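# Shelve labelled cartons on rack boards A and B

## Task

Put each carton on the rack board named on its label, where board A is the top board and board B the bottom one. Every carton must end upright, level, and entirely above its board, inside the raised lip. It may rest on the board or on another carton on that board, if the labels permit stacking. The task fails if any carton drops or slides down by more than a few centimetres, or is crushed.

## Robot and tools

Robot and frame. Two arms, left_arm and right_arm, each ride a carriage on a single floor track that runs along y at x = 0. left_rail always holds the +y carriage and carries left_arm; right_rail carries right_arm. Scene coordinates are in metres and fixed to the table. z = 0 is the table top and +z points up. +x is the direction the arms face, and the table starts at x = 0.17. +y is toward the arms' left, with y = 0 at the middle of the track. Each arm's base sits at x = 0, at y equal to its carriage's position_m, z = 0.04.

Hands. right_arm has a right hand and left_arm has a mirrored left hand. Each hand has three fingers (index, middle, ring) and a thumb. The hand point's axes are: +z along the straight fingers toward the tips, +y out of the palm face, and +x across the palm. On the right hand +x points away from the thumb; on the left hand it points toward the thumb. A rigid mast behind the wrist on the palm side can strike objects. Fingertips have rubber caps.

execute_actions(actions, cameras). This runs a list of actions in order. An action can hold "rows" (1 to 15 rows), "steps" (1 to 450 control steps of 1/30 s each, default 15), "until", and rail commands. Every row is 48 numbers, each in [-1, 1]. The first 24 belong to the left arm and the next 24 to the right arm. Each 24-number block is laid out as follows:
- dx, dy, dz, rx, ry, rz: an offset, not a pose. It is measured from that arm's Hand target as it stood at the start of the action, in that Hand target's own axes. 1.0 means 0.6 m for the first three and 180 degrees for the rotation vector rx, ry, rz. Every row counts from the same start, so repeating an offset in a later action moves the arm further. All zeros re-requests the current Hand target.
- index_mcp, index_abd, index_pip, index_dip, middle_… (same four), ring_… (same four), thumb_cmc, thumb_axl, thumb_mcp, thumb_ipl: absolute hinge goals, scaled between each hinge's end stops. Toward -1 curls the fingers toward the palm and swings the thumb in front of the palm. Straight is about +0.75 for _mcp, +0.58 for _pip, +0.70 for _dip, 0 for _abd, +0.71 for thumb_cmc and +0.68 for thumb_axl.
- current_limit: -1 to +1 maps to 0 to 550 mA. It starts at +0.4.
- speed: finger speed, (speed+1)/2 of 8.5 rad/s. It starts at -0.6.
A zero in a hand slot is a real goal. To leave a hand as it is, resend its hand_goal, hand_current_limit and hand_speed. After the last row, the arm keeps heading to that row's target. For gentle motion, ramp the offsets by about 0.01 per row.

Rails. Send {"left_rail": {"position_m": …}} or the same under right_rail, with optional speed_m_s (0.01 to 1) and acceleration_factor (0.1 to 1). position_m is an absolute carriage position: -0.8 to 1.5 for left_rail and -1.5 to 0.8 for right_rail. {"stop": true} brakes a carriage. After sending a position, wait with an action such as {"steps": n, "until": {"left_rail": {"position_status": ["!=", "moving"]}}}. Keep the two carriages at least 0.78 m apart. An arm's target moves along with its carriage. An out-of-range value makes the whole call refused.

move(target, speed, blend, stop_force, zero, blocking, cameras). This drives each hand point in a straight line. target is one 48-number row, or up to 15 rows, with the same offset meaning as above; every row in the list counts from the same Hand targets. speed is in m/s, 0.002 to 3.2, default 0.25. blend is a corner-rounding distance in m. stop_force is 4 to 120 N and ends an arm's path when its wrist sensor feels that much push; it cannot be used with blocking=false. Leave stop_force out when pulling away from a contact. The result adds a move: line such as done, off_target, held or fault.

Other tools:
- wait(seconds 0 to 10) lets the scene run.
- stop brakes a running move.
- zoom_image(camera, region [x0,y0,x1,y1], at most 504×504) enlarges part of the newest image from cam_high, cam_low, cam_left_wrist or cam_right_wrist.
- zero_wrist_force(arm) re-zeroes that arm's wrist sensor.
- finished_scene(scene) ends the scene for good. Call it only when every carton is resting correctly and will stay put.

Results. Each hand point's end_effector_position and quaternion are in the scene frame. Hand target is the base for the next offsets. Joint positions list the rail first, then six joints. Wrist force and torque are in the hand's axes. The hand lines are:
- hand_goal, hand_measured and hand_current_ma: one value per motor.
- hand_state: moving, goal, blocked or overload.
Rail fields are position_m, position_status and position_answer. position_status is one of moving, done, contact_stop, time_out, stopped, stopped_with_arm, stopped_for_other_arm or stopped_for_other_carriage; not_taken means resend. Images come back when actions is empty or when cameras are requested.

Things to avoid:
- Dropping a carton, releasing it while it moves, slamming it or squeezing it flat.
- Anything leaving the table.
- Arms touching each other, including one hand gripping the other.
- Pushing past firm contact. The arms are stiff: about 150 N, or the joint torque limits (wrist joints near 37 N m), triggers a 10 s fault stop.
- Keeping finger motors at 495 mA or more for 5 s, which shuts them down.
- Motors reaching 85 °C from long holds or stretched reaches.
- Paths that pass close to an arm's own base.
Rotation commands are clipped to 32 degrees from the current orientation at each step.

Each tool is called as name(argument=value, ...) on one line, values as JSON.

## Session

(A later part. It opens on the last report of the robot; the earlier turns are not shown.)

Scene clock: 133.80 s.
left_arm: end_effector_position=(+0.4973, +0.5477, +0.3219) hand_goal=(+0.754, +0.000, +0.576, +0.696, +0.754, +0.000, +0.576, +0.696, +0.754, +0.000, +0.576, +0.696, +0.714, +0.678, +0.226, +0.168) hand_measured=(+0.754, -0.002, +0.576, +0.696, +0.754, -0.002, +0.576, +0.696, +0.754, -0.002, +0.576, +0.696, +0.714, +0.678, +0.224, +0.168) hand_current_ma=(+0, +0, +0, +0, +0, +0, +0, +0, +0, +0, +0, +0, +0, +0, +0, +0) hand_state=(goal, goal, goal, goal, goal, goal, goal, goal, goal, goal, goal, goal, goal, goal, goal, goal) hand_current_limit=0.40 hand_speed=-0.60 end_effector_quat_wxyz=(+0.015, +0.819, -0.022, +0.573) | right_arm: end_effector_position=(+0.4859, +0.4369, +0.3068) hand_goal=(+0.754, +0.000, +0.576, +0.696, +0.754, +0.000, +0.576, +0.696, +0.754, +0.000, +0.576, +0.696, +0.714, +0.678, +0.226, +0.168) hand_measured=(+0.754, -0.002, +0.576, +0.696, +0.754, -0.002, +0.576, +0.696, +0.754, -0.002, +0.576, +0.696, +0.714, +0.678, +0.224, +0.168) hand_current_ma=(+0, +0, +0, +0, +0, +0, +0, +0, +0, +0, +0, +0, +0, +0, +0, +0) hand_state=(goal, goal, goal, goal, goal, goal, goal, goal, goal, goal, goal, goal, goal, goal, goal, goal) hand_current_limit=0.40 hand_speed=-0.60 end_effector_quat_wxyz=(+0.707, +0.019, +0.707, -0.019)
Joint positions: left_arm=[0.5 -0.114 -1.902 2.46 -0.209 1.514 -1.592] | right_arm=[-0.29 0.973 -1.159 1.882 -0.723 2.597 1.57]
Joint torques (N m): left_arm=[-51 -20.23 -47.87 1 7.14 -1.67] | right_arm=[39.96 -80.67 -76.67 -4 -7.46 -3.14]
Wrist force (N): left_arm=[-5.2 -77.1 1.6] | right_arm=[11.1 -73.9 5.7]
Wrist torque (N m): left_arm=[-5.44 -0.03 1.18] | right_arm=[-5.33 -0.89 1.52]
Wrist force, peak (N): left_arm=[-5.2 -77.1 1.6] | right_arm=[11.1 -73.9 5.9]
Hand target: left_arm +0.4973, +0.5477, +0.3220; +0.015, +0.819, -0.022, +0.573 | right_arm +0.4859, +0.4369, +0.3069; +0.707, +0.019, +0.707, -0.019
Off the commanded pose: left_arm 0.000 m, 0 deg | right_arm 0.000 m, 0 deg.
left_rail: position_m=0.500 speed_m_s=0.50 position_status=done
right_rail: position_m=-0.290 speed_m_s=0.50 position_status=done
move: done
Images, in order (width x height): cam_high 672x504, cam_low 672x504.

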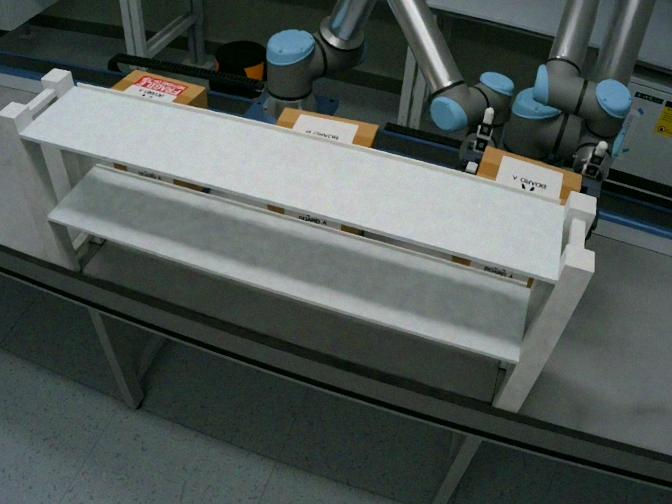

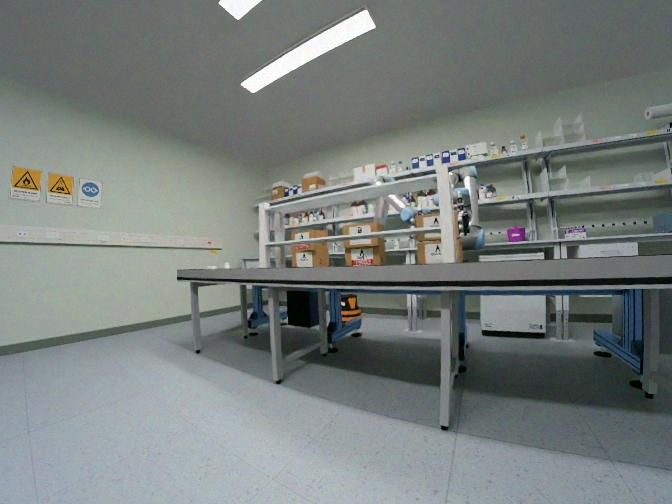

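move(target=[0.094,0,-0.0342,0,0,0, 0.754,0,0.576,0.696,0.754,0,0.576,0.696,0.754,0,0.576,0.696,0.714,0.678,0.226,0.168,0.4,-0.6, -0.1,0,0,0,0,0, 0.754,0,0.576,0.696,0.754,0,0.576,0.696,0.754,0,0.576,0.696,0.714,0.678,0.226,0.168,0.4,-0.6], speed=0.04, cameras=[])

Scene clock: 138.43 s.
left_arm: end_effector_position=(+0.4973, +0.5477, +0.3819) hand_goal=(+0.754, +0.000, +0.576, +0.696, +0.754, +0.000, +0.576, +0.696, +0.754, +0.000, +0.576, +0.696, +0.714, +0.678, +0.226, +0.168) hand_measured=(+0.754, -0.002, +0.576, +0.696, +0.754, -0.002, +0.576, +0.696, +0.754, -0.002, +0.576, +0.696, +0.714, +0.678, +0.224, +0.168) hand_current_ma=(+0, +0, +0, +0, +0, +0, +0, +0, +0, +0, +0, +0, +0, +0, +0, +0) hand_state=(goal, goal, goal, goal, goal, goal, goal, goal, goal, goal, goal, goal, goal, goal, goal, goal) hand_current_limit=0.40 hand_speed=-0.60 end_effector_quat_wxyz=(+0.015, +0.819, -0.022, +0.573) | right_arm: end_effector_position=(+0.4859, +0.4370, +0.3668) hand_goal=(+0.754, +0.000, +0.576, +0.696, +0.754, +0.000, +0.576, +0.696, +0.754, +0.000, +0.576, +0.696, +0.714, +0.678, +0.226, +0.168) hand_measured=(+0.754, -0.002, +0.576, +0.696, +0.754, -0.002, +0.576, +0.696, +0.754, -0.002, +0.576, +0.696, +0.714, +0.678, +0.224, +0.168) hand_current_ma=(+0, +0, +0, +0, +0, +0, +0, +0, +0, +0, +0, +0, +0, +0, +0, +0) hand_state=(goal, goal, goal, goal, goal, goal, goal, goal, goal, goal, goal, goal, goal, goal, goal, goal) hand_current_limit=0.40 hand_speed=-0.60 end_effector_quat_wxyz=(+0.707, +0.019, +0.707, -0.019)
Joint positions: left_arm=[0.5 -0.114 -1.971 2.381 -0.06 1.514 -1.592] | right_arm=[-0.29 0.973 -1.223 1.844 -0.621 2.597 1.57]
Joint torques (N m): left_arm=[-28.45 -19.54 -50.78 1.51 14.98 1.2] | right_arm=[40.33 -74.2 -80.53 -4.55 -16.95 0.77]
Wrist force (N): left_arm=[-4.2 -86.5 2.5] | right_arm=[11.3 -82.5 5.1]
Wrist torque (N m): left_arm=[-6.00 -0.10 1.39] | right_arm=[-5.79 -0.89 1.60]
Wrist force, peak (N): left_arm=[-4.1 -86.6 2.7] | right_arm=[11.9 -82.5 5.0]
Hand target: left_arm +0.4973, +0.5477, +0.3820; +0.015, +0.819, -0.022, +0.573 | right_arm +0.4859, +0.4369, +0.3669; +0.707, +0.019, +0.707, -0.019
Off the commanded pose: left_arm 0.000 m, 0 deg | right_arm 0.000 m, 0 deg.
left_rail: position_m=0.500 speed_m_s=0.50 position_status=done
right_rail: position_m=-0.290 speed_m_s=0.50 position_status=done
move: done
No camera images: "cameras" was empty.

move(target=[0.1567,-0.0008,-0.057,0,0,0, 0.754,0,0.576,0.696,0.754,0,0.576,0.696,0.754,0,0.576,0.696,0.714,0.678,0.226,0.168,0.4,-0.6, -0.1667,-0.0008,0,0,0,0, 0.754,0,0.576,0.696,0.754,0,0.576,0.696,0.754,0,0.576,0.696,0.714,0.678,0.226,0.168,0.4,-0.6], speed=0.05, cameras=[])

Scene clock: 141.50 s.
left_arm: end_effector_position=(+0.4973, +0.5482, +0.4820) hand_goal=(+0.754, +0.000, +0.576, +0.696, +0.754, +0.000, +0.576, +0.696, +0.754, +0.000, +0.576, +0.696, +0.714, +0.678, +0.226, +0.168) hand_measured=(+0.754, -0.002, +0.576, +0.696, +0.754, -0.002, +0.576, +0.696, +0.754, -0.002, +0.576, +0.696, +0.714, +0.678, +0.224, +0.168) hand_current_ma=(+0, +0, +0, +0, +0, +0, +0, +0, +0, +0, +0, +0, +0, +0, +0, +0) hand_state=(goal, goal, goal, goal, goal, goal, goal, goal, goal, goal, goal, goal, goal, goal, goal, goal) hand_current_limit=0.40 hand_speed=-0.60 end_effector_quat_wxyz=(+0.015, +0.819, -0.022, +0.573) | right_arm: end_effector_position=(+0.4859, +0.4365, +0.4669) hand_goal=(+0.754, +0.000, +0.576, +0.696, +0.754, +0.000, +0.576, +0.696, +0.754, +0.000, +0.576, +0.696, +0.714, +0.678, +0.226, +0.168) hand_measured=(+0.754, -0.002, +0.576, +0.696, +0.754, -0.002, +0.576, +0.696, +0.754, -0.002, +0.576, +0.696, +0.714, +0.678, +0.224, +0.168) hand_current_ma=(+0, +0, +0, +0, +0, +0, +0, +0, +0, +0, +0, +0, +0, +0, +0, +0) hand_state=(goal, goal, goal, goal, goal, goal, goal, goal, goal, goal, goal, goal, goal, goal, goal, goal) hand_current_limit=0.40 hand_speed=-0.60 end_effector_quat_wxyz=(+0.707, +0.019, +0.707, -0.019)
Joint positions: left_arm=[0.5 -0.112 -2.036 2.231 0.154 1.516 -1.591] | right_arm=[-0.29 0.973 -1.309 1.759 -0.45 2.596 1.57]
Joint torques (N m): left_arm=[-4.52 -16.89 -53.62 1.21 10.58 1.88] | right_arm=[1.57 -71.85 -67.6 -2.05 -11.3 2.03]
Wrist force (N): left_arm=[-5.7 -46.3 2.1] | right_arm=[10.7 -44.4 5.0]
Wrist torque (N m): left_arm=[-3.26 0.12 0.57] | right_arm=[-3.38 -0.79 1.07]
Wrist force, peak (N): left_arm=[-4.5 -86.8 2.5] | right_arm=[11.7 -82.7 5.9]
Hand target: left_arm +0.4974, +0.5482, +0.4820; +0.015, +0.819, -0.022, +0.573 | right_arm +0.4859, +0.4365, +0.4669; +0.707, +0.019, +0.707, -0.019
Off the commanded pose: left_arm 0.000 m, 0 deg | right_arm 0.000 m, 0 deg.
left_rail: position_m=0.500 speed_m_s=0.50 position_status=done
right_rail: position_m=-0.290 speed_m_s=0.50 position_status=done
move: done
No camera images: "cameras" was empty.

move(target=[0.2005,0.0004,-0.073,0,0,0, 0.754,0,0.576,0.696,0.754,0,0.576,0.696,0.754,0,0.576,0.696,0.714,0.678,0.226,0.168,0.4,-0.6, -0.2133,0.0004,0,0,0,0, 0.754,0,0.576,0.696,0.754,0,0.576,0.696,0.754,0,0.576,0.696,0.714,0.678,0.226,0.168,0.4,-0.6], speed=0.06, cameras=["cam_high"])

Scene clock: 144.80 s.
left_arm: end_effector_position=(+0.4973, +0.5480, +0.6100) hand_goal=(+0.754, +0.000, +0.576, +0.696, +0.754, +0.000, +0.576, +0.696, +0.754, +0.000, +0.576, +0.696, +0.714, +0.678, +0.226, +0.168) hand_measured=(+0.754, -0.002, +0.576, +0.696, +0.754, -0.002, +0.576, +0.696, +0.754, -0.002, +0.576, +0.696, +0.714, +0.678, +0.224, +0.168) hand_current_ma=(+0, +0, +0, +0, +0, +0, +0, +0, +0, +0, +0, +0, +0, +0, +0, +0) hand_state=(goal, goal, goal, goal, goal, goal, goal, goal, goal, goal, goal, goal, goal, goal, goal, goal) hand_current_limit=0.40 hand_speed=-0.60 end_effector_quat_wxyz=(+0.015, +0.819, -0.022, +0.574) | right_arm: end_effector_position=(+0.4859, +0.4367, +0.5948) hand_goal=(+0.754, +0.000, +0.576, +0.696, +0.754, +0.000, +0.576, +0.696, +0.754, +0.000, +0.576, +0.696, +0.714, +0.678, +0.226, +0.168) hand_measured=(+0.754, -0.002, +0.576, +0.696, +0.754, -0.002, +0.576, +0.696, +0.754, -0.002, +0.576, +0.696, +0.714, +0.678, +0.224, +0.168) hand_current_ma=(+0, +0, +0, +0, +0, +0, +0, +0, +0, +0, +0, +0, +0, +0, +0, +0) hand_state=(goal, goal, goal, goal, goal, goal, goal, goal, goal, goal, goal, goal, goal, goal, goal, goal) hand_current_limit=0.40 hand_speed=-0.60 end_effector_quat_wxyz=(+0.707, +0.019, +0.707, -0.019)
Joint positions: left_arm=[0.5 -0.113 -2.055 2.016 0.389 1.515 -1.591] | right_arm=[-0.29 0.973 -1.378 1.608 -0.23 2.597 1.57]
Joint torques (N m): left_arm=[-48.09 9.31 -54.13 1.88 7.34 -1.43] | right_arm=[37.67 -53.5 -70.72 -3.8 -6.47 1.32]
Wrist force (N): left_arm=[-7.0 -73.5 3.1] | right_arm=[9.1 -70.5 5.5]
Wrist torque (N m): left_arm=[-5.04 0.12 1.59] | right_arm=[-5.14 -0.78 1.18]
Wrist force, peak (N): left_arm=[-7.0 -73.5 3.1] | right_arm=[9.1 -70.5 5.5]
Hand target: left_arm +0.4973, +0.5480, +0.6100; +0.015, +0.819, -0.022, +0.573 | right_arm +0.4859, +0.4367, +0.5949; +0.707, +0.019, +0.707, -0.019
Off the commanded pose: left_arm 0.000 m, 0 deg | right_arm 0.000 m, 0 deg.
left_rail: position_m=0.500 speed_m_s=0.50 position_status=done
right_rail: position_m=-0.290 speed_m_s=0.50 position_status=done
move: done
Images, in order (width x height): cam_high 672x504.

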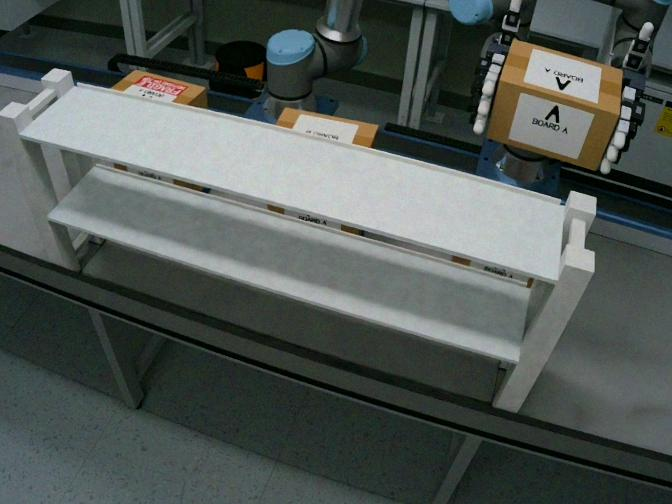

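move(target=[0.0406,0.1189,0.0629,0,0,0, 0.754,0,0.576,0.696,0.754,0,0.576,0.696,0.754,0,0.576,0.696,0.714,0.678,0.226,0.168,0.4,-0.6, -0.0167,-0.1189,0.073,0,0,0, 0.754,0,0.576,0.696,0.754,0,0.576,0.696,0.754,0,0.576,0.696,0.714,0.678,0.226,0.168,0.4,-0.6], speed=0.05, cameras=[])

Scene clock: 150.70 s.
left_arm: end_effector_position=(+0.5372, +0.4744, +0.6200) hand_goal=(+0.754, +0.000, +0.576, +0.696, +0.754, +0.000, +0.576, +0.696, +0.754, +0.000, +0.576, +0.696, +0.714, +0.678, +0.226, +0.168) hand_measured=(+0.754, -0.002, +0.576, +0.696, +0.754, -0.002, +0.576, +0.696, +0.754, -0.002, +0.576, +0.696, +0.714, +0.678, +0.224, +0.168) hand_current_ma=(+0, +0, +0, +0, +0, +0, +0, +0, +0, +0, +0, +0, +0, +0, +0, +0) hand_state=(goal, goal, goal, goal, goal, goal, goal, goal, goal, goal, goal, goal, goal, goal, goal, goal) hand_current_limit=0.40 hand_speed=-0.60 end_effector_quat_wxyz=(+0.015, +0.819, -0.022, +0.573) | right_arm: end_effector_position=(+0.5258, +0.3632, +0.6049) hand_goal=(+0.754, +0.000, +0.576, +0.696, +0.754, +0.000, +0.576, +0.696, +0.754, +0.000, +0.576, +0.696, +0.714, +0.678, +0.226, +0.168) hand_measured=(+0.754, -0.002, +0.576, +0.696, +0.754, -0.002, +0.576, +0.696, +0.754, -0.002, +0.576, +0.696, +0.714, +0.678, +0.224, +0.168) hand_current_ma=(+0, +0, +0, +0, +0, +0, +0, +0, +0, +0, +0, +0, +0, +0, +0, +0) hand_state=(goal, goal, goal, goal, goal, goal, goal, goal, goal, goal, goal, goal, goal, goal, goal, goal) hand_current_limit=0.40 hand_speed=-0.60 end_effector_quat_wxyz=(+0.707, +0.019, +0.707, -0.019)
Joint positions: left_arm=[0.5 -0.361 -2.028 1.985 0.407 1.282 -1.679] | right_arm=[-0.29 0.855 -1.469 1.695 -0.226 2.478 1.571]
Joint torques (N m): left_arm=[-47.69 12.4 -54.39 -0.02 5.1 -1.72] | right_arm=[9.24 -53.3 -51.86 -3.31 -16.08 -1.05]
Wrist force (N): left_arm=[-3.0 -62.2 2.7] | right_arm=[12.2 -60.1 3.6]
Wrist torque (N m): left_arm=[-4.18 -0.27 0.57] | right_arm=[-4.35 -1.04 1.29]
Wrist force, peak (N): left_arm=[-5.5 -78.7 2.4] | right_arm=[11.3 -74.3 4.3]
Hand target: left_arm +0.5372, +0.4744, +0.6200; +0.015, +0.819, -0.022, +0.573 | right_arm +0.5259, +0.3632, +0.6049; +0.707, +0.019, +0.707, -0.019
Off the commanded pose: left_arm 0.000 m, 0 deg | right_arm 0.000 m, 0 deg.
left_rail: position_m=0.500 speed_m_s=0.50 position_status=done
right_rail: position_m=-0.290 speed_m_s=0.50 position_status=done
move: done
No camera images: "cameras" was empty.

move(target=[0.0406,0.1192,0.0629,0,0,0, 0.754,0,0.576,0.696,0.754,0,0.576,0.696,0.754,0,0.576,0.696,0.714,0.678,0.226,0.168,0.4,-0.6, -0.0167,-0.1186,0.073,0,0,0, 0.754,0,0.576,0.696,0.754,0,0.576,0.696,0.754,0,0.576,0.696,0.714,0.678,0.226,0.168,0.4,-0.6], speed=0.06, cameras=[])

Scene clock: 152.90 s.
left_arm: end_effector_position=(+0.5772, +0.4007, +0.6300) hand_goal=(+0.754, +0.000, +0.576, +0.696, +0.754, +0.000, +0.576, +0.696, +0.754, +0.000, +0.576, +0.696, +0.714, +0.678, +0.226, +0.168) hand_measured=(+0.754, -0.002, +0.576, +0.696, +0.754, -0.002, +0.576, +0.696, +0.754, -0.002, +0.576, +0.696, +0.714, +0.678, +0.224, +0.168) hand_current_ma=(+0, +0, +0, +0, +0, +0, +0, +0, +0, +0, +0, +0, +0, +0, +0, +0) hand_state=(goal, goal, goal, goal, goal, goal, goal, goal, goal, goal, goal, goal, goal, goal, goal, goal) hand_current_limit=0.40 hand_speed=-0.60 end_effector_quat_wxyz=(+0.015, +0.819, -0.022, +0.573) | right_arm: end_effector_position=(+0.5658, +0.2899, +0.6149) hand_goal=(+0.754, +0.000, +0.576, +0.696, +0.754, +0.000, +0.576, +0.696, +0.754, +0.000, +0.576, +0.696, +0.714, +0.678, +0.226, +0.168) hand_measured=(+0.754, -0.002, +0.576, +0.696, +0.754, -0.002, +0.576, +0.696, +0.754, -0.002, +0.576, +0.696, +0.714, +0.678, +0.224, +0.168) hand_current_ma=(+0, +0, +0, +0, +0, +0, +0, +0, +0, +0, +0, +0, +0, +0, +0, +0) hand_state=(goal, goal, goal, goal, goal, goal, goal, goal, goal, goal, goal, goal, goal, goal, goal, goal) hand_current_limit=0.40 hand_speed=-0.60 end_effector_quat_wxyz=(+0.707, +0.019, +0.707, -0.019)
Joint positions: left_arm=[0.5 -0.538 -1.957 1.93 0.417 1.117 -1.749] | right_arm=[-0.29 0.72 -1.549 1.763 -0.214 2.344 1.571]
Joint torques (N m): left_arm=[-56.52 14.25 -55.05 -1.68 5.44 -1.59] | right_arm=[14.65 -46.87 -52.57 -3.71 -17.09 -4.44]
Wrist force (N): left_arm=[-2.6 -68.8 3.1] | right_arm=[13.2 -65.9 4.1]
Wrist torque (N m): left_arm=[-4.70 -0.40 0.76] | right_arm=[-4.77 -1.20 1.30]
Wrist force, peak (N): left_arm=[-2.7 -69.2 3.3] | right_arm=[13.1 -67.8 3.9]
Hand target: left_arm +0.5772, +0.4007, +0.6301; +0.015, +0.819, -0.022, +0.573 | right_arm +0.5658, +0.2898, +0.6150; +0.707, +0.019, +0.707, -0.019
Off the commanded pose: left_arm 0.000 m, 0 deg | right_arm 0.000 m, 0 deg.
left_rail: position_m=0.500 speed_m_s=0.50 position_status=done
right_rail: position_m=-0.290 speed_m_s=0.50 position_status=done
move: done
No camera images: "cameras" was empty.

move(target=[0.0717,-0.0115,0.1969,0.006,0,-0.0022, 0.754,0,0.576,0.696,0.754,0,0.576,0.696,0.754,0,0.576,0.696,0.714,0.678,0.226,0.168,0.4,-0.6, 0,0.0114,0.2132,-0.0064,0,0, 0.754,0,0.576,0.696,0.754,0,0.576,0.696,0.754,0,0.576,0.696,0.714,0.678,0.226,0.168,0.4,-0.6], speed=0.06, cameras=["cam_high"])

Scene clock: 157.10 s.
left_arm: end_effector_position=(+0.7031, +0.4009, +0.6301) hand_goal=(+0.754, +0.000, +0.576, +0.696, +0.754, +0.000, +0.576, +0.696, +0.754, +0.000, +0.576, +0.696, +0.714, +0.678, +0.226, +0.168) hand_measured=(+0.754, -0.002, +0.576, +0.696, +0.754, -0.002, +0.576, +0.696, +0.754, -0.002, +0.576, +0.696, +0.714, +0.678, +0.224, +0.168) hand_current_ma=(+0, +0, +0, +0, +0, +0, +0, +0, +0, +0, +0, +0, +0, +0, +0, +0) hand_state=(goal, goal, goal, goal, goal, goal, goal, goal, goal, goal, goal, goal, goal, goal, goal, goal) hand_current_limit=0.40 hand_speed=-0.60 end_effector_quat_wxyz=(+0.010, +0.819, -0.013, +0.574) | right_arm: end_effector_position=(+0.6939, +0.2899, +0.6150) hand_goal=(+0.754, +0.000, +0.576, +0.696, +0.754, +0.000, +0.576, +0.696, +0.754, +0.000, +0.576, +0.696, +0.714, +0.678, +0.226, +0.168) hand_measured=(+0.754, -0.002, +0.576, +0.696, +0.754, -0.002, +0.576, +0.696, +0.754, -0.002, +0.576, +0.696, +0.714, +0.678, +0.224, +0.168) hand_current_ma=(+0, +0, +0, +0, +0, +0, +0, +0, +0, +0, +0, +0, +0, +0, +0, +0) hand_state=(goal, goal, goal, goal, goal, goal, goal, goal, goal, goal, goal, goal, goal, goal, goal, goal) hand_current_limit=0.40 hand_speed=-0.60 end_effector_quat_wxyz=(+0.707, +0.011, +0.707, -0.012)
Joint positions: left_arm=[0.5 -0.396 -1.726 1.764 0.334 1.231 -1.7] | right_arm=[-0.29 0.584 -1.426 1.628 -0.202 2.188 1.571]
Joint torques (N m): left_arm=[-27.95 -14.53 -58.18 -10.38 14.77 1.78] | right_arm=[23.69 -35.36 -68.57 -3.48 -16.74 0.1]
Wrist force (N): left_arm=[-5.0 -66.8 2.1] | right_arm=[10.5 -64.5 5.6]
Wrist torque (N m): left_arm=[-4.63 -0.10 1.68] | right_arm=[-4.97 -0.91 0.55]
Wrist force, peak (N): left_arm=[-2.5 -69.0 2.7] | right_arm=[13.4 -66.3 3.8]
Hand target: left_arm +0.7031, +0.4009, +0.6301; +0.010, +0.819, -0.013, +0.574 | right_arm +0.6939, +0.2899, +0.6150; +0.707, +0.011, +0.707, -0.012
Off the commanded pose: left_arm 0.000 m, 0 deg | right_arm 0.000 m, 0 deg.
left_rail: position_m=0.500 speed_m_s=0.50 position_status=done
right_rail: position_m=-0.290 speed_m_s=0.50 position_status=done
move: done
Images, in order (width x height): cam_high 672x504.

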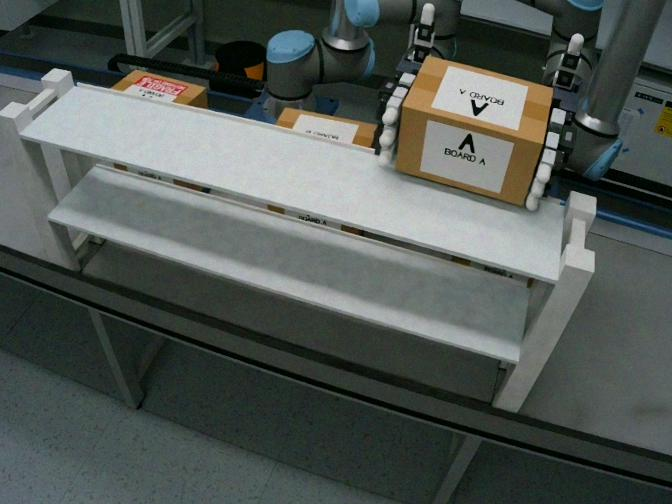

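move(target=[0.0717,-0.0074,0.1971,0.006,0,-0.0022, 0.754,0,0.576,0.696,0.754,0,0.576,0.696,0.754,0,0.576,0.696,0.714,0.678,0.226,0.168,0.4,-0.6, 0,0.0071,0.2134,-0.0064,0,0, 0.754,0,0.576,0.696,0.754,0,0.576,0.696,0.754,0,0.576,0.696,0.714,0.678,0.226,0.168,0.4,-0.6], speed=0.06, cameras=["cam_high", "cam_low"])

Scene clock: 160.43 s.
left_arm: end_effector_position=(+0.8290, +0.4012, +0.6301) hand_goal=(+0.754, +0.000, +0.576, +0.696, +0.754, +0.000, +0.576, +0.696, +0.754, +0.000, +0.576, +0.696, +0.714, +0.678, +0.226, +0.168) hand_measured=(+0.754, -0.002, +0.576, +0.696, +0.754, -0.002, +0.576, +0.696, +0.754, -0.002, +0.576, +0.696, +0.714, +0.678, +0.224, +0.168) hand_current_ma=(+0, +0, +0, +0, +0, +0, +0, +0, +0, +0, +0, +0, +0, +0, +0, +0) hand_state=(goal, goal, goal, goal, goal, goal, goal, goal, goal, goal, goal, goal, goal, goal, goal, goal) hand_current_limit=0.40 hand_speed=-0.60 end_effector_quat_wxyz=(+0.004, +0.819, -0.005, +0.574) | right_arm: end_effector_position=(+0.8220, +0.2900, +0.6150) hand_goal=(+0.754, +0.000, +0.576, +0.696, +0.754, +0.000, +0.576, +0.696, +0.754, +0.000, +0.576, +0.696, +0.714, +0.678, +0.226, +0.168) hand_measured=(+0.754, -0.002, +0.576, +0.696, +0.754, -0.002, +0.576, +0.696, +0.754, -0.002, +0.576, +0.696, +0.714, +0.678, +0.224, +0.168) hand_current_ma=(+0, +0, +0, +0, +0, +0, +0, +0, +0, +0, +0, +0, +0, +0, +0, +0) hand_state=(goal, goal, goal, goal, goal, goal, goal, goal, goal, goal, goal, goal, goal, goal, goal, goal) hand_current_limit=0.40 hand_speed=-0.60 end_effector_quat_wxyz=(+0.707, +0.004, +0.707, -0.005)
Joint positions: left_arm=[0.5 -0.317 -1.512 1.559 0.316 1.285 -1.678] | right_arm=[-0.29 0.483 -1.279 1.446 -0.168 2.067 1.571]
Joint torques (N m): left_arm=[-29.39 -29.69 -57.86 -0.83 13.94 1.82] | right_arm=[27.51 -53.34 -66.33 -3.15 -15.55 -2.2]
Wrist force (N): left_arm=[-5.0 -61.3 2.5] | right_arm=[10.9 -59.1 5.0]
Wrist torque (N m): left_arm=[-4.32 -0.08 1.57] | right_arm=[-4.66 -0.93 0.42]
Wrist force, peak (N): left_arm=[-5.6 -68.2 2.8] | right_arm=[10.5 -65.7 5.6]
Hand target: left_arm +0.8290, +0.4012, +0.6301; +0.004, +0.819, -0.005, +0.574 | right_arm +0.8221, +0.2900, +0.6150; +0.707, +0.004, +0.707, -0.004
Off the commanded pose: left_arm 0.000 m, 0 deg | right_arm 0.000 m, 0 deg.
left_rail: position_m=0.500 speed_m_s=0.50 position_status=done
right_rail: position_m=-0.290 speed_m_s=0.50 position_status=done
move: done
Images, in order (width x height): cam_high 672x504, cam_low 672x504.

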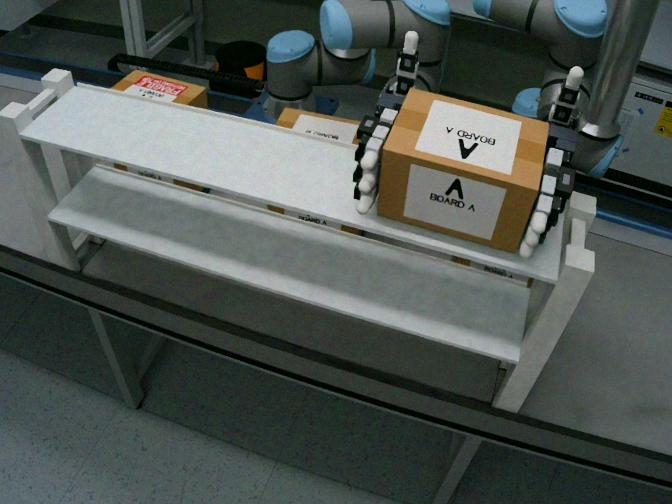

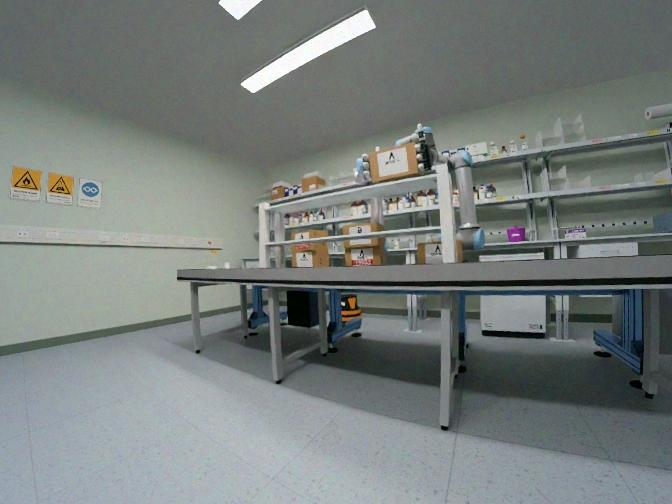

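zoom_image(camera="cam_high", region=[340, 70, 620, 300])

zoom_image(camera="cam_low", region=[340, 100, 490, 220])

Scaled by 1.800 from the camera's 672x504 image, which has a finer 960x720 frame.

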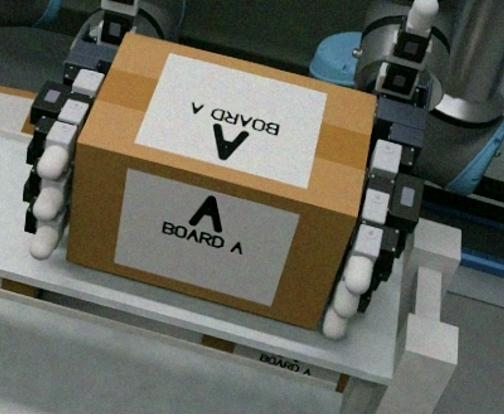

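Scaled by 3.360 from the camera's 672x504 image, which has a finer 960x720 frame.

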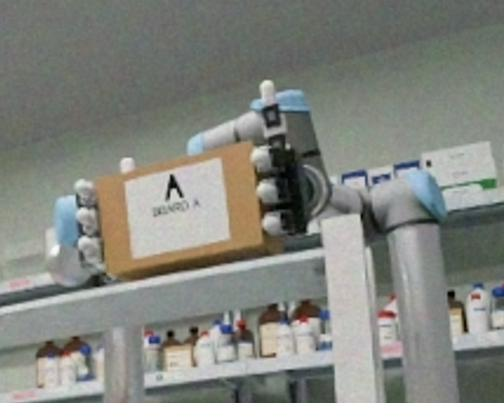

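move(target=[-0.0548,0.0002,0.02,0,0,0, 0.754,0,0.576,0.696,0.754,0,0.576,0.696,0.754,0,0.576,0.696,0.714,0.678,0.226,0.168,0.4,-0.6, 0.0583,0.0002,0,0,0,0, 0.754,0,0.576,0.696,0.754,0,0.576,0.696,0.754,0,0.576,0.696,0.714,0.678,0.226,0.168,0.4,-0.6], speed=0.03, cameras=["cam_high", "cam_low"])

zoom_image(camera="cam_high", region=[340, 80, 620, 310])

zoom_image(camera="cam_low", region=[340, 120, 490, 220])

Scene clock: 173.97 s.
left_arm: end_effector_position=(+0.8291, +0.4011, +0.5951) hand_goal=(+0.754, +0.000, +0.576, +0.696, +0.754, +0.000, +0.576, +0.696, +0.754, +0.000, +0.576, +0.696, +0.714, +0.678, +0.226, +0.168) hand_measured=(+0.754, -0.002, +0.576, +0.696, +0.754, -0.002, +0.576, +0.696, +0.754, -0.002, +0.576, +0.696, +0.714, +0.678, +0.224, +0.168) hand_current_ma=(+0, +0, +0, +0, +0, +0, +0, +0, +0, +0, +0, +0, +0, +0, +0, +0) hand_state=(goal, goal, goal, goal, goal, goal, goal, goal, goal, goal, goal, goal, goal, goal, goal, goal) hand_current_limit=0.40 hand_speed=-0.60 end_effector_quat_wxyz=(+0.004, +0.819, -0.005, +0.574) | right_arm: end_effector_position=(+0.8228, +0.2882, +0.5850) hand_goal=(+0.754, +0.000, +0.576, +0.696, +0.754, +0.000, +0.576, +0.696, +0.754, +0.000, +0.576, +0.696, +0.714, +0.678, +0.226, +0.168) hand_measured=(+0.754, -0.002, +0.576, +0.696, +0.754, -0.002, +0.576, +0.696, +0.754, -0.002, +0.576, +0.696, +0.714, +0.678, +0.224, +0.168) hand_current_ma=(+0, +0, +0, +0, +0, +0, +0, +0, +0, +0, +0, +0, +0, +0, +0, +0) hand_state=(goal, goal, goal, goal, goal, goal, goal, goal, goal, goal, goal, goal, goal, goal, goal, goal) hand_current_limit=0.40 hand_speed=-0.60 end_effector_quat_wxyz=(+0.709, +0.007, +0.706, -0.005)
Joint positions: left_arm=[0.5 -0.318 -1.507 1.616 0.255 1.285 -1.678] | right_arm=[-0.29 0.482 -1.27 1.49 -0.225 2.07 1.571]
Joint torques (N m): left_arm=[-8.02 -46.79 -50.03 -3.85 2.19 1.82] | right_arm=[2 -68.35 -43.41 -1.66 -0.21 0.2]
Wrist force (N): left_arm=[1.6 -30.2 -1.0] | right_arm=[-7.8 -25.4 1.2]
Wrist torque (N m): left_arm=[-2.07 -0.11 1.25] | right_arm=[-2.12 1.37 -1.74]
Wrist force, peak (N): left_arm=[27.6 -93.3 -10.6] | right_arm=[-113.1 -80.5 -34.6]
Hand target: left_arm +0.8291, +0.4011, +0.5951; +0.004, +0.819, -0.005, +0.574 | right_arm +0.8228, +0.2882, +0.5850; +0.709, +0.007, +0.706, -0.005 (not the last commanded pose)
Off the commanded pose: left_arm 0.000 m, 0 deg | right_arm 0.005 m, 0 deg.
FORCE FAULT: contact force on the right arm reached its limit, and that arm stopped for 10 seconds. The contact can be on any part of that arm, not only on its tool. That arm's remaining commands of this call were not run. That arm's target is now where it stood when the stop ended, not its last command. That arm accepts commands again.
left_rail: position_m=0.500 speed_m_s=0.50 position_status=done
right_rail: position_m=-0.290 speed_m_s=0.50 position_status=done
move: fault (right_arm)
Images, in order (width x height): cam_high 672x504, cam_low 672x504.

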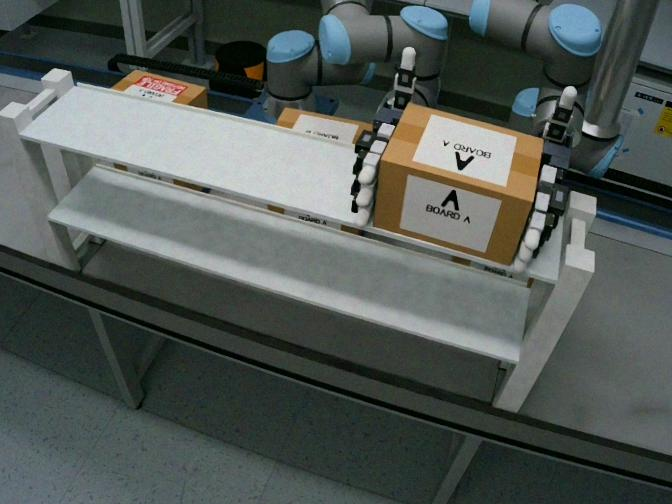

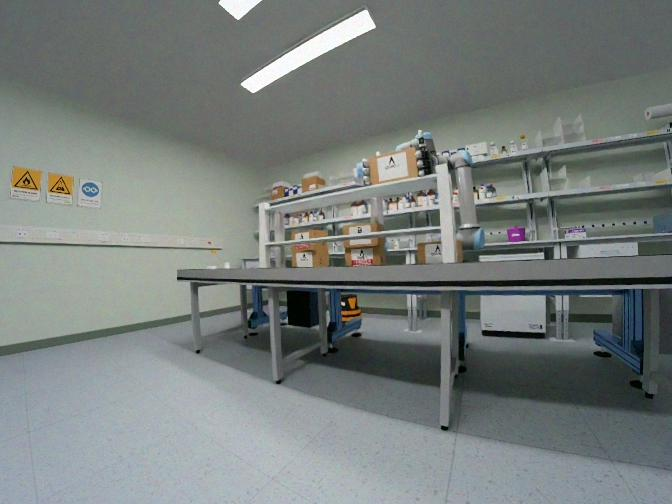

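Scaled by 1.800 from the camera's 672x504 image, which has a finer 960x720 frame.

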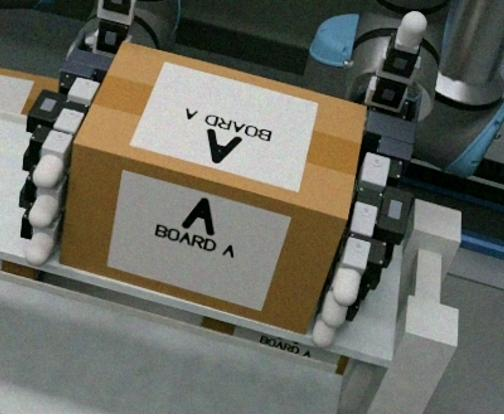

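Scaled by 3.360 from the camera's 672x504 image, which has a finer 960x720 frame.

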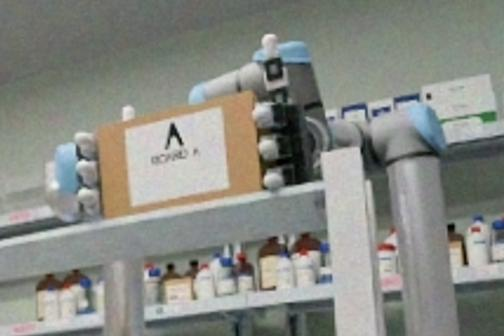

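zoom_image(camera="cam_low", region=[360, 140, 440, 200])

zoom_image(camera="cam_high", region=[350, 180, 570, 300])

Scaled by 6.300 from the camera's 672x504 image, which has a finer 960x720 frame.

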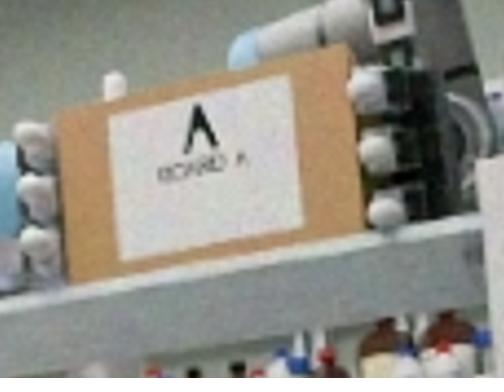

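Scaled by 2.291 from the camera's 672x504 image, which has a finer 960x720 frame.

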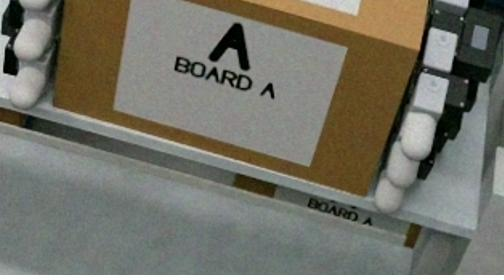

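zoom_image(camera="cam_high", region=[490, 210, 610, 300])

zoom_image(camera="cam_high", region=[340, 190, 460, 280])

Scaled by 4.200 from the camera's 672x504 image, which has a finer 960x720 frame.

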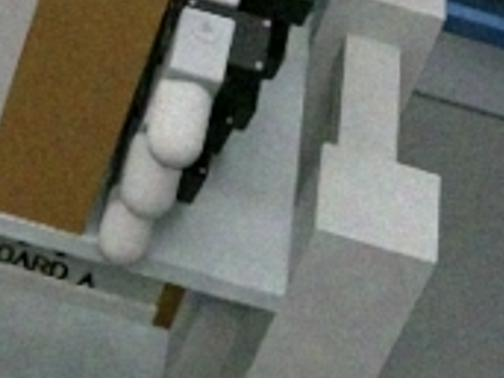

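Scaled by 4.200 from the camera's 672x504 image, which has a finer 960x720 frame.

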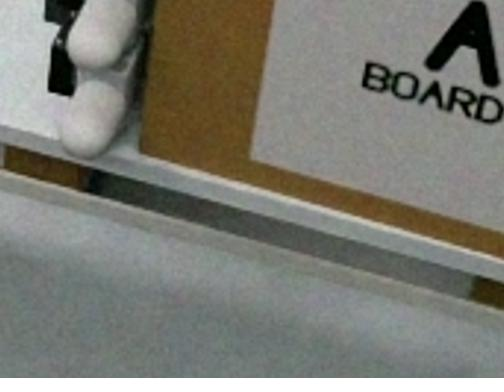

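zoom_image(camera="cam_high", region=[20, 60, 140, 150])

zoom_image(camera="cam_high", region=[280, 110, 380, 185])

Scaled by 4.200 from the camera's 672x504 image, which has a finer 960x720 frame.

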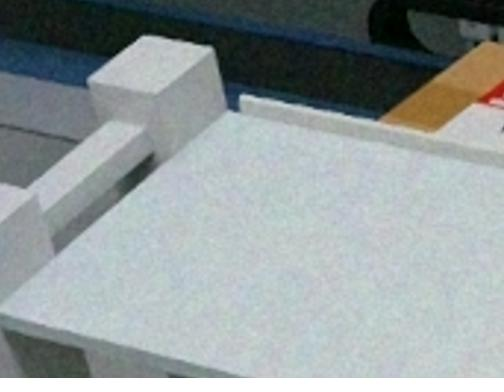

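Scaled by 5.040 from the camera's 672x504 image, which has a finer 960x720 frame.

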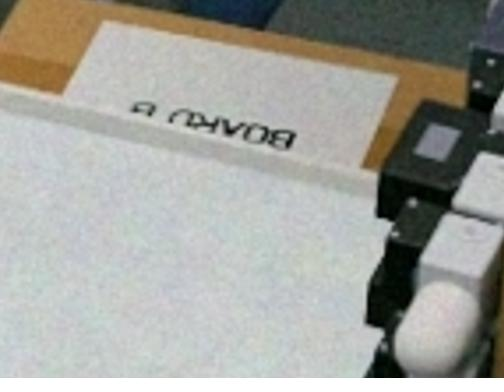

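move(target=[[0,0.0009,0,0,0,0, 0.754,0,0.576,0.696,0.754,0,0.576,0.696,0.754,0,0.576,0.696,0.714,0.678,0.226,0.168,0.4,-0.6, 0,0.0009,0,0,0,0, 0.754,0,0.576,0.696,0.754,0,0.576,0.696,0.754,0,0.576,0.696,0.714,0.678,0.226,0.168,0.4,-0.6],[0.0376,0.0009,-0.0137,0,0,0, 0.754,0,0.576,0.696,0.754,0,0.576,0.696,0.754,0,0.576,0.696,0.714,0.678,0.226,0.168,0.4,-0.6, -0.04,0.0009,0,0,0,0, 0.754,0,0.576,0.696,0.754,0,0.576,0.696,0.754,0,0.576,0.696,0.714,0.678,0.226,0.168,0.4,-0.6]], speed=0.02, cameras=["cam_high", "cam_low"])

zoom_image(camera="cam_low", region=[360, 130, 440, 200])

Scene clock: 184.27 s.
left_arm: end_effector_position=(+0.8290, +0.4006, +0.6191) hand_goal=(+0.754, +0.000, +0.576, +0.696, +0.754, +0.000, +0.576, +0.696, +0.754, +0.000, +0.576, +0.696, +0.714, +0.678, +0.226, +0.168) hand_measured=(+0.754, -0.002, +0.576, +0.696, +0.754, -0.002, +0.576, +0.696, +0.754, -0.002, +0.576, +0.696, +0.714, +0.678, +0.224, +0.168) hand_current_ma=(+0, +0, +0, +0, +0, +0, +0, +0, +0, +0, +0, +0, +0, +0, +0, +0) hand_state=(goal, goal, goal, goal, goal, goal, goal, goal, goal, goal, goal, goal, goal, goal, goal, goal) hand_current_limit=0.40 hand_speed=-0.60 end_effector_quat_wxyz=(+0.004, +0.819, -0.005, +0.574) | right_arm: end_effector_position=(+0.8227, +0.2887, +0.6089) hand_goal=(+0.754, +0.000, +0.576, +0.696, +0.754, +0.000, +0.576, +0.696, +0.754, +0.000, +0.576, +0.696, +0.714, +0.678, +0.226, +0.168) hand_measured=(+0.754, -0.002, +0.576, +0.696, +0.754, -0.002, +0.576, +0.696, +0.754, -0.002, +0.576, +0.696, +0.714, +0.678, +0.224, +0.168) hand_current_ma=(+0, +0, +0, +0, +0, +0, +0, +0, +0, +0, +0, +0, +0, +0, +0, +0) hand_state=(goal, goal, goal, goal, goal, goal, goal, goal, goal, goal, goal, goal, goal, goal, goal, goal) hand_current_limit=0.40 hand_speed=-0.60 end_effector_quat_wxyz=(+0.709, +0.007, +0.706, -0.005)
Joint positions: left_arm=[0.5 -0.318 -1.51 1.578 0.297 1.284 -1.678] | right_arm=[-0.29 0.483 -1.277 1.457 -0.185 2.07 1.571]
Joint torques (N m): left_arm=[-59.43 -52.34 -54.87 -0.16 8.78 -1.61] | right_arm=[51.3 -83.87 -69.01 -4.17 -10.11 -2.72]
Wrist force (N): left_arm=[-1.1 -57.5 0.4] | right_arm=[14.0 -55.3 5.0]
Wrist torque (N m): left_arm=[-4.18 -0.18 1.72] | right_arm=[-4.54 -0.89 -0.37]
Wrist force, peak (N): left_arm=[-1.5 -57.7 0.9] | right_arm=[14.7 -55.5 5.3]
Hand target: left_arm +0.8290, +0.4006, +0.6191; +0.004, +0.819, -0.005, +0.574 | right_arm +0.8227, +0.2887, +0.6090; +0.709, +0.007, +0.706, -0.005
Off the commanded pose: left_arm 0.000 m, 0 deg | right_arm 0.000 m, 0 deg.
left_rail: position_m=0.500 speed_m_s=0.50 position_status=done
right_rail: position_m=-0.290 speed_m_s=0.50 position_status=done
move: done
Images, in order (width x height): cam_high 672x504, cam_low 672x504.

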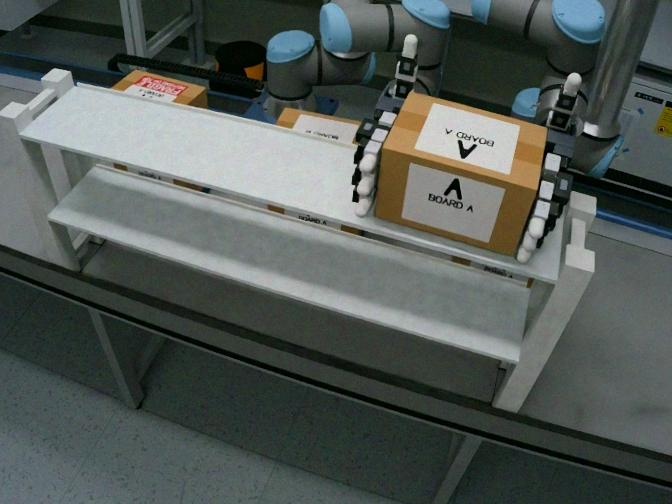

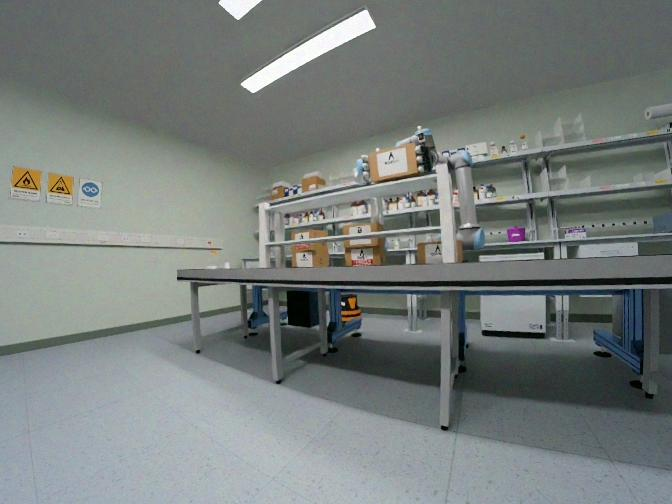

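Scaled by 6.300 from the camera's 672x504 image, which has a finer 960x720 frame.

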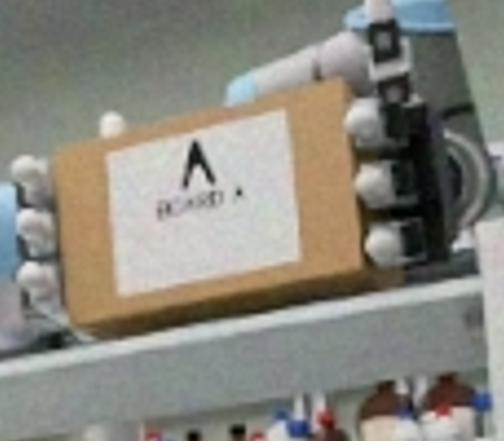

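move(target=[[0.0034,0,0.0094,0,0,0, 0.754,0,0.576,0.696,0.754,0,0.576,0.696,0.754,0,0.576,0.696,0.714,0.678,0.226,0.168,0.4,-0.6, 0,0,0.01,0,0,0, 0.754,0,0.576,0.696,0.754,0,0.576,0.696,0.754,0,0.576,0.696,0.714,0.678,0.226,0.168,0.4,-0.6],[-0.0201,0,0.018,0,0,0, 0.754,0,0.576,0.696,0.754,0,0.576,0.696,0.754,0,0.576,0.696,0.714,0.678,0.226,0.168,0.4,-0.6, 0.025,0,0.01,0,0,0, 0.754,0,0.576,0.696,0.754,0,0.576,0.696,0.754,0,0.576,0.696,0.714,0.678,0.226,0.168,0.4,-0.6]], speed=0.02, cameras=[])

move(target=[-0.047,0,0.0171,0,0,0, 0.754,0,0.576,0.696,0.754,0,0.576,0.696,0.754,0,0.576,0.696,0.714,0.678,0.226,0.168,0.4,-0.6, 0.05,0,0,0,0,0, 0.754,0,0.576,0.696,0.754,0,0.576,0.696,0.754,0,0.576,0.696,0.714,0.678,0.226,0.168,0.4,-0.6], speed=0.008, stop_force=14, cameras=["cam_high", "cam_low"])

Scene clock: 187.17 s.
left_arm: end_effector_position=(+0.8351, +0.4005, +0.6042) hand_goal=(+0.754, +0.000, +0.576, +0.696, +0.754, +0.000, +0.576, +0.696, +0.754, +0.000, +0.576, +0.696, +0.714, +0.678, +0.226, +0.168) hand_measured=(+0.754, -0.002, +0.576, +0.696, +0.754, -0.002, +0.576, +0.696, +0.754, -0.002, +0.576, +0.696, +0.714, +0.678, +0.224, +0.168) hand_current_ma=(+0, +0, +0, +0, +0, +0, +0, +0, +0, +0, +0, +0, +0, +0, +0, +0) hand_state=(goal, goal, goal, goal, goal, goal, goal, goal, goal, goal, goal, goal, goal, goal, goal, goal) hand_current_limit=0.40 hand_speed=-0.60 end_effector_quat_wxyz=(+0.004, +0.819, -0.005, +0.574) | right_arm: end_effector_position=(+0.8287, +0.2886, +0.5940) hand_goal=(+0.754, +0.000, +0.576, +0.696, +0.754, +0.000, +0.576, +0.696, +0.754, +0.000, +0.576, +0.696, +0.714, +0.678, +0.226, +0.168) hand_measured=(+0.754, -0.002, +0.576, +0.696, +0.754, -0.002, +0.576, +0.696, +0.754, -0.002, +0.576, +0.696, +0.714, +0.678, +0.224, +0.168) hand_current_ma=(+0, +0, +0, +0, +0, +0, +0, +0, +0, +0, +0, +0, +0, +0, +0, +0) hand_state=(goal, goal, goal, goal, goal, goal, goal, goal, goal, goal, goal, goal, goal, goal, goal, goal) hand_current_limit=0.40 hand_speed=-0.60 end_effector_quat_wxyz=(+0.709, +0.007, +0.706, -0.005)
Joint positions: left_arm=[0.5 -0.315 -1.498 1.591 0.272 1.287 -1.677] | right_arm=[-0.29 0.479 -1.265 1.467 -0.207 2.066 1.571]
Joint torques (N m): left_arm=[-27.97 -28.1 -36.38 -8.07 13.16 1.96] | right_arm=[26.23 -60.83 -51.66 -10.97 -14.51 1.58]
Wrist force (N): left_arm=[-0.4 -57.2 0.6] | right_arm=[15.0 -55.1 5.6]
Wrist torque (N m): left_arm=[-4.11 -0.24 1.81] | right_arm=[-4.61 -0.96 -0.60]
Wrist force, peak (N): left_arm=[-0.8 -65.1 0.2] | right_arm=[15.2 -62.2 5.3]
Hand target: left_arm +0.8351, +0.4005, +0.6041; +0.004, +0.819, -0.005, +0.574 | right_arm +0.8287, +0.2886, +0.5940; +0.709, +0.007, +0.706, -0.005
Off the commanded pose: left_arm 0.000 m, 0 deg | right_arm 0.000 m, 0 deg.
left_rail: position_m=0.500 speed_m_s=0.50 position_status=done
right_rail: position_m=-0.290 speed_m_s=0.50 position_status=done
move: done
No camera images: "cameras" was empty.

Scene clock: 189.47 s.
left_arm: end_effector_position=(+0.8351, +0.4005, +0.5946) hand_goal=(+0.754, +0.000, +0.576, +0.696, +0.754, +0.000, +0.576, +0.696, +0.754, +0.000, +0.576, +0.696, +0.714, +0.678, +0.226, +0.168) hand_measured=(+0.754, -0.002, +0.576, +0.696, +0.754, -0.002, +0.576, +0.696, +0.754, -0.002, +0.576, +0.696, +0.714, +0.678, +0.224, +0.168) hand_current_ma=(+0, +0, +0, +0, +0, +0, +0, +0, +0, +0, +0, +0, +0, +0, +0, +0) hand_state=(goal, goal, goal, goal, goal, goal, goal, goal, goal, goal, goal, goal, goal, goal, goal, goal) hand_current_limit=0.40 hand_speed=-0.60 end_effector_quat_wxyz=(+0.004, +0.819, -0.005, +0.574) | right_arm: end_effector_position=(+0.8288, +0.2886, +0.5851) hand_goal=(+0.754, +0.000, +0.576, +0.696, +0.754, +0.000, +0.576, +0.696, +0.754, +0.000, +0.576, +0.696, +0.714, +0.678, +0.226, +0.168) hand_measured=(+0.754, -0.002, +0.576, +0.696, +0.754, -0.002, +0.576, +0.696, +0.754, -0.002, +0.576, +0.696, +0.714, +0.678, +0.224, +0.168) hand_current_ma=(+0, +0, +0, +0, +0, +0, +0, +0, +0, +0, +0, +0, +0, +0, +0, +0) hand_state=(goal, goal, goal, goal, goal, goal, goal, goal, goal, goal, goal, goal, goal, goal, goal, goal) hand_current_limit=0.40 hand_speed=-0.60 end_effector_quat_wxyz=(+0.709, +0.007, +0.706, -0.005)
Joint positions: left_arm=[0.5 -0.315 -1.497 1.606 0.255 1.287 -1.677] | right_arm=[-0.29 0.479 -1.262 1.479 -0.222 2.066 1.571]
Joint torques (N m): left_arm=[-43.24 -30.99 -45.73 1.28 13.64 1.72] | right_arm=[25.22 -65.55 -59.72 -3.29 -14.42 2.73]
Wrist force (N): left_arm=[11.9 -64.3 -1.7] | right_arm=[-2.3 -58.1 -0.9]
Wrist torque (N m): left_arm=[-4.52 -0.97 2.08] | right_arm=[-4.58 1.34 -1.92]
Wrist force, peak (N): left_arm=[16.8 -68.1 -4.6] | right_arm=[-10.6 -62.6 -4.2]
Hand target: left_arm +0.8351, +0.4005, +0.5946; +0.004, +0.819, -0.005, +0.574 (not the last commanded pose) | right_arm +0.8288, +0.2886, +0.5852; +0.709, +0.007, +0.706, -0.005 (not the last commanded pose)
Off the commanded pose: left_arm 0.021 m, 0 deg | right_arm 0.021 m, 0 deg.
left_rail: position_m=0.500 speed_m_s=0.50 position_status=done
right_rail: position_m=-0.290 speed_m_s=0.50 position_status=done
move: contact (left_arm, right_arm)
Images, in order (width x height): cam_high 672x504, cam_low 672x504.

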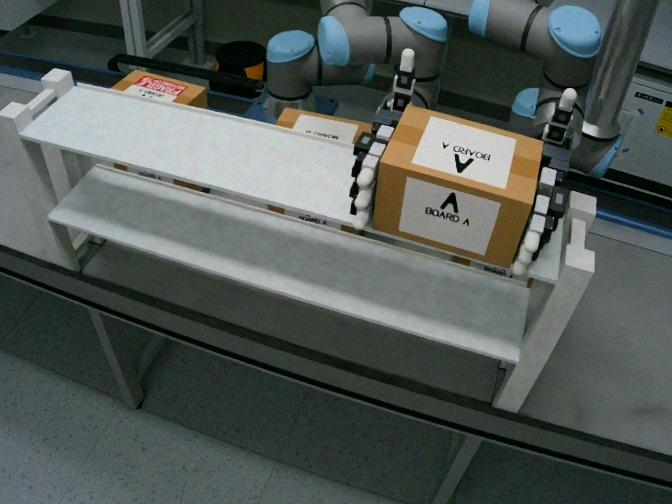

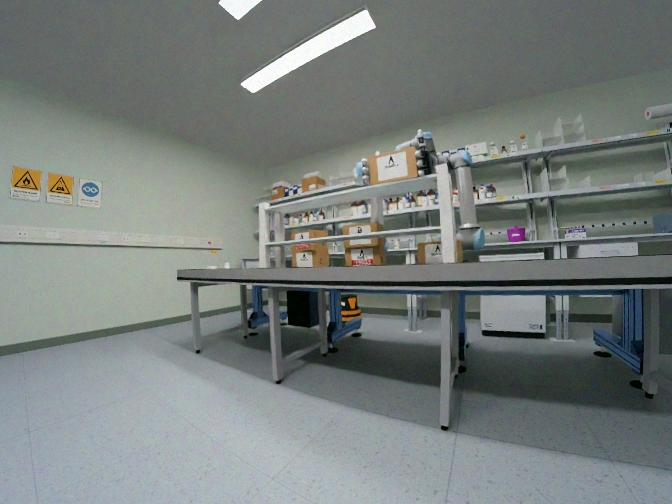

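zoom_image(camera="cam_high", region=[350, 90, 450, 170])

zoom_image(camera="cam_high", region=[350, 190, 450, 270])

zoom_image(camera="cam_high", region=[480, 190, 600, 290])

zoom_image(camera="cam_high", region=[480, 110, 580, 190])

Scaled by 5.040 from the camera's 672x504 image, which has a finer 960x720 frame.

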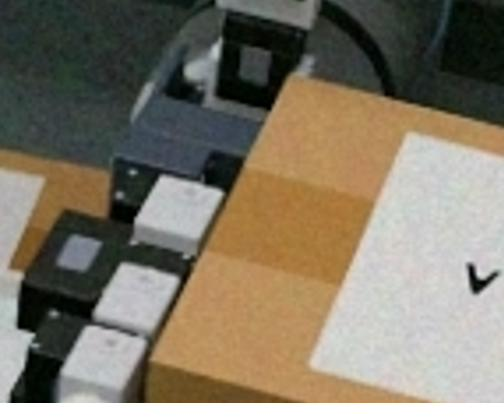

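Scaled by 5.040 from the camera's 672x504 image, which has a finer 960x720 frame.

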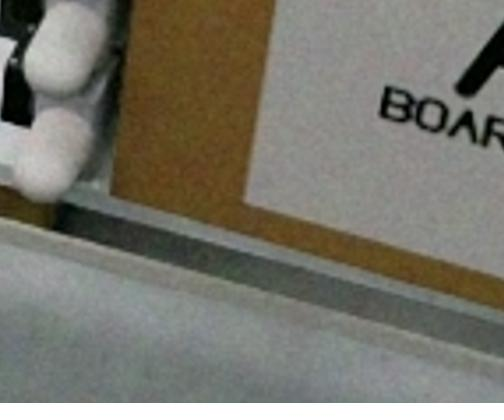

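Scaled by 4.200 from the camera's 672x504 image, which has a finer 960x720 frame.

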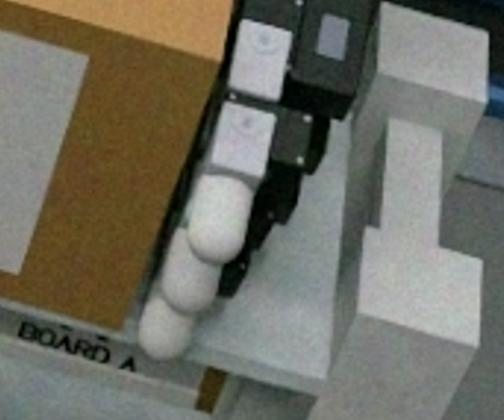

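Scaled by 5.040 from the camera's 672x504 image, which has a finer 960x720 frame.

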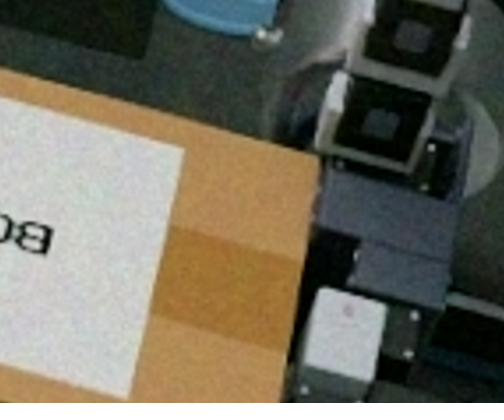

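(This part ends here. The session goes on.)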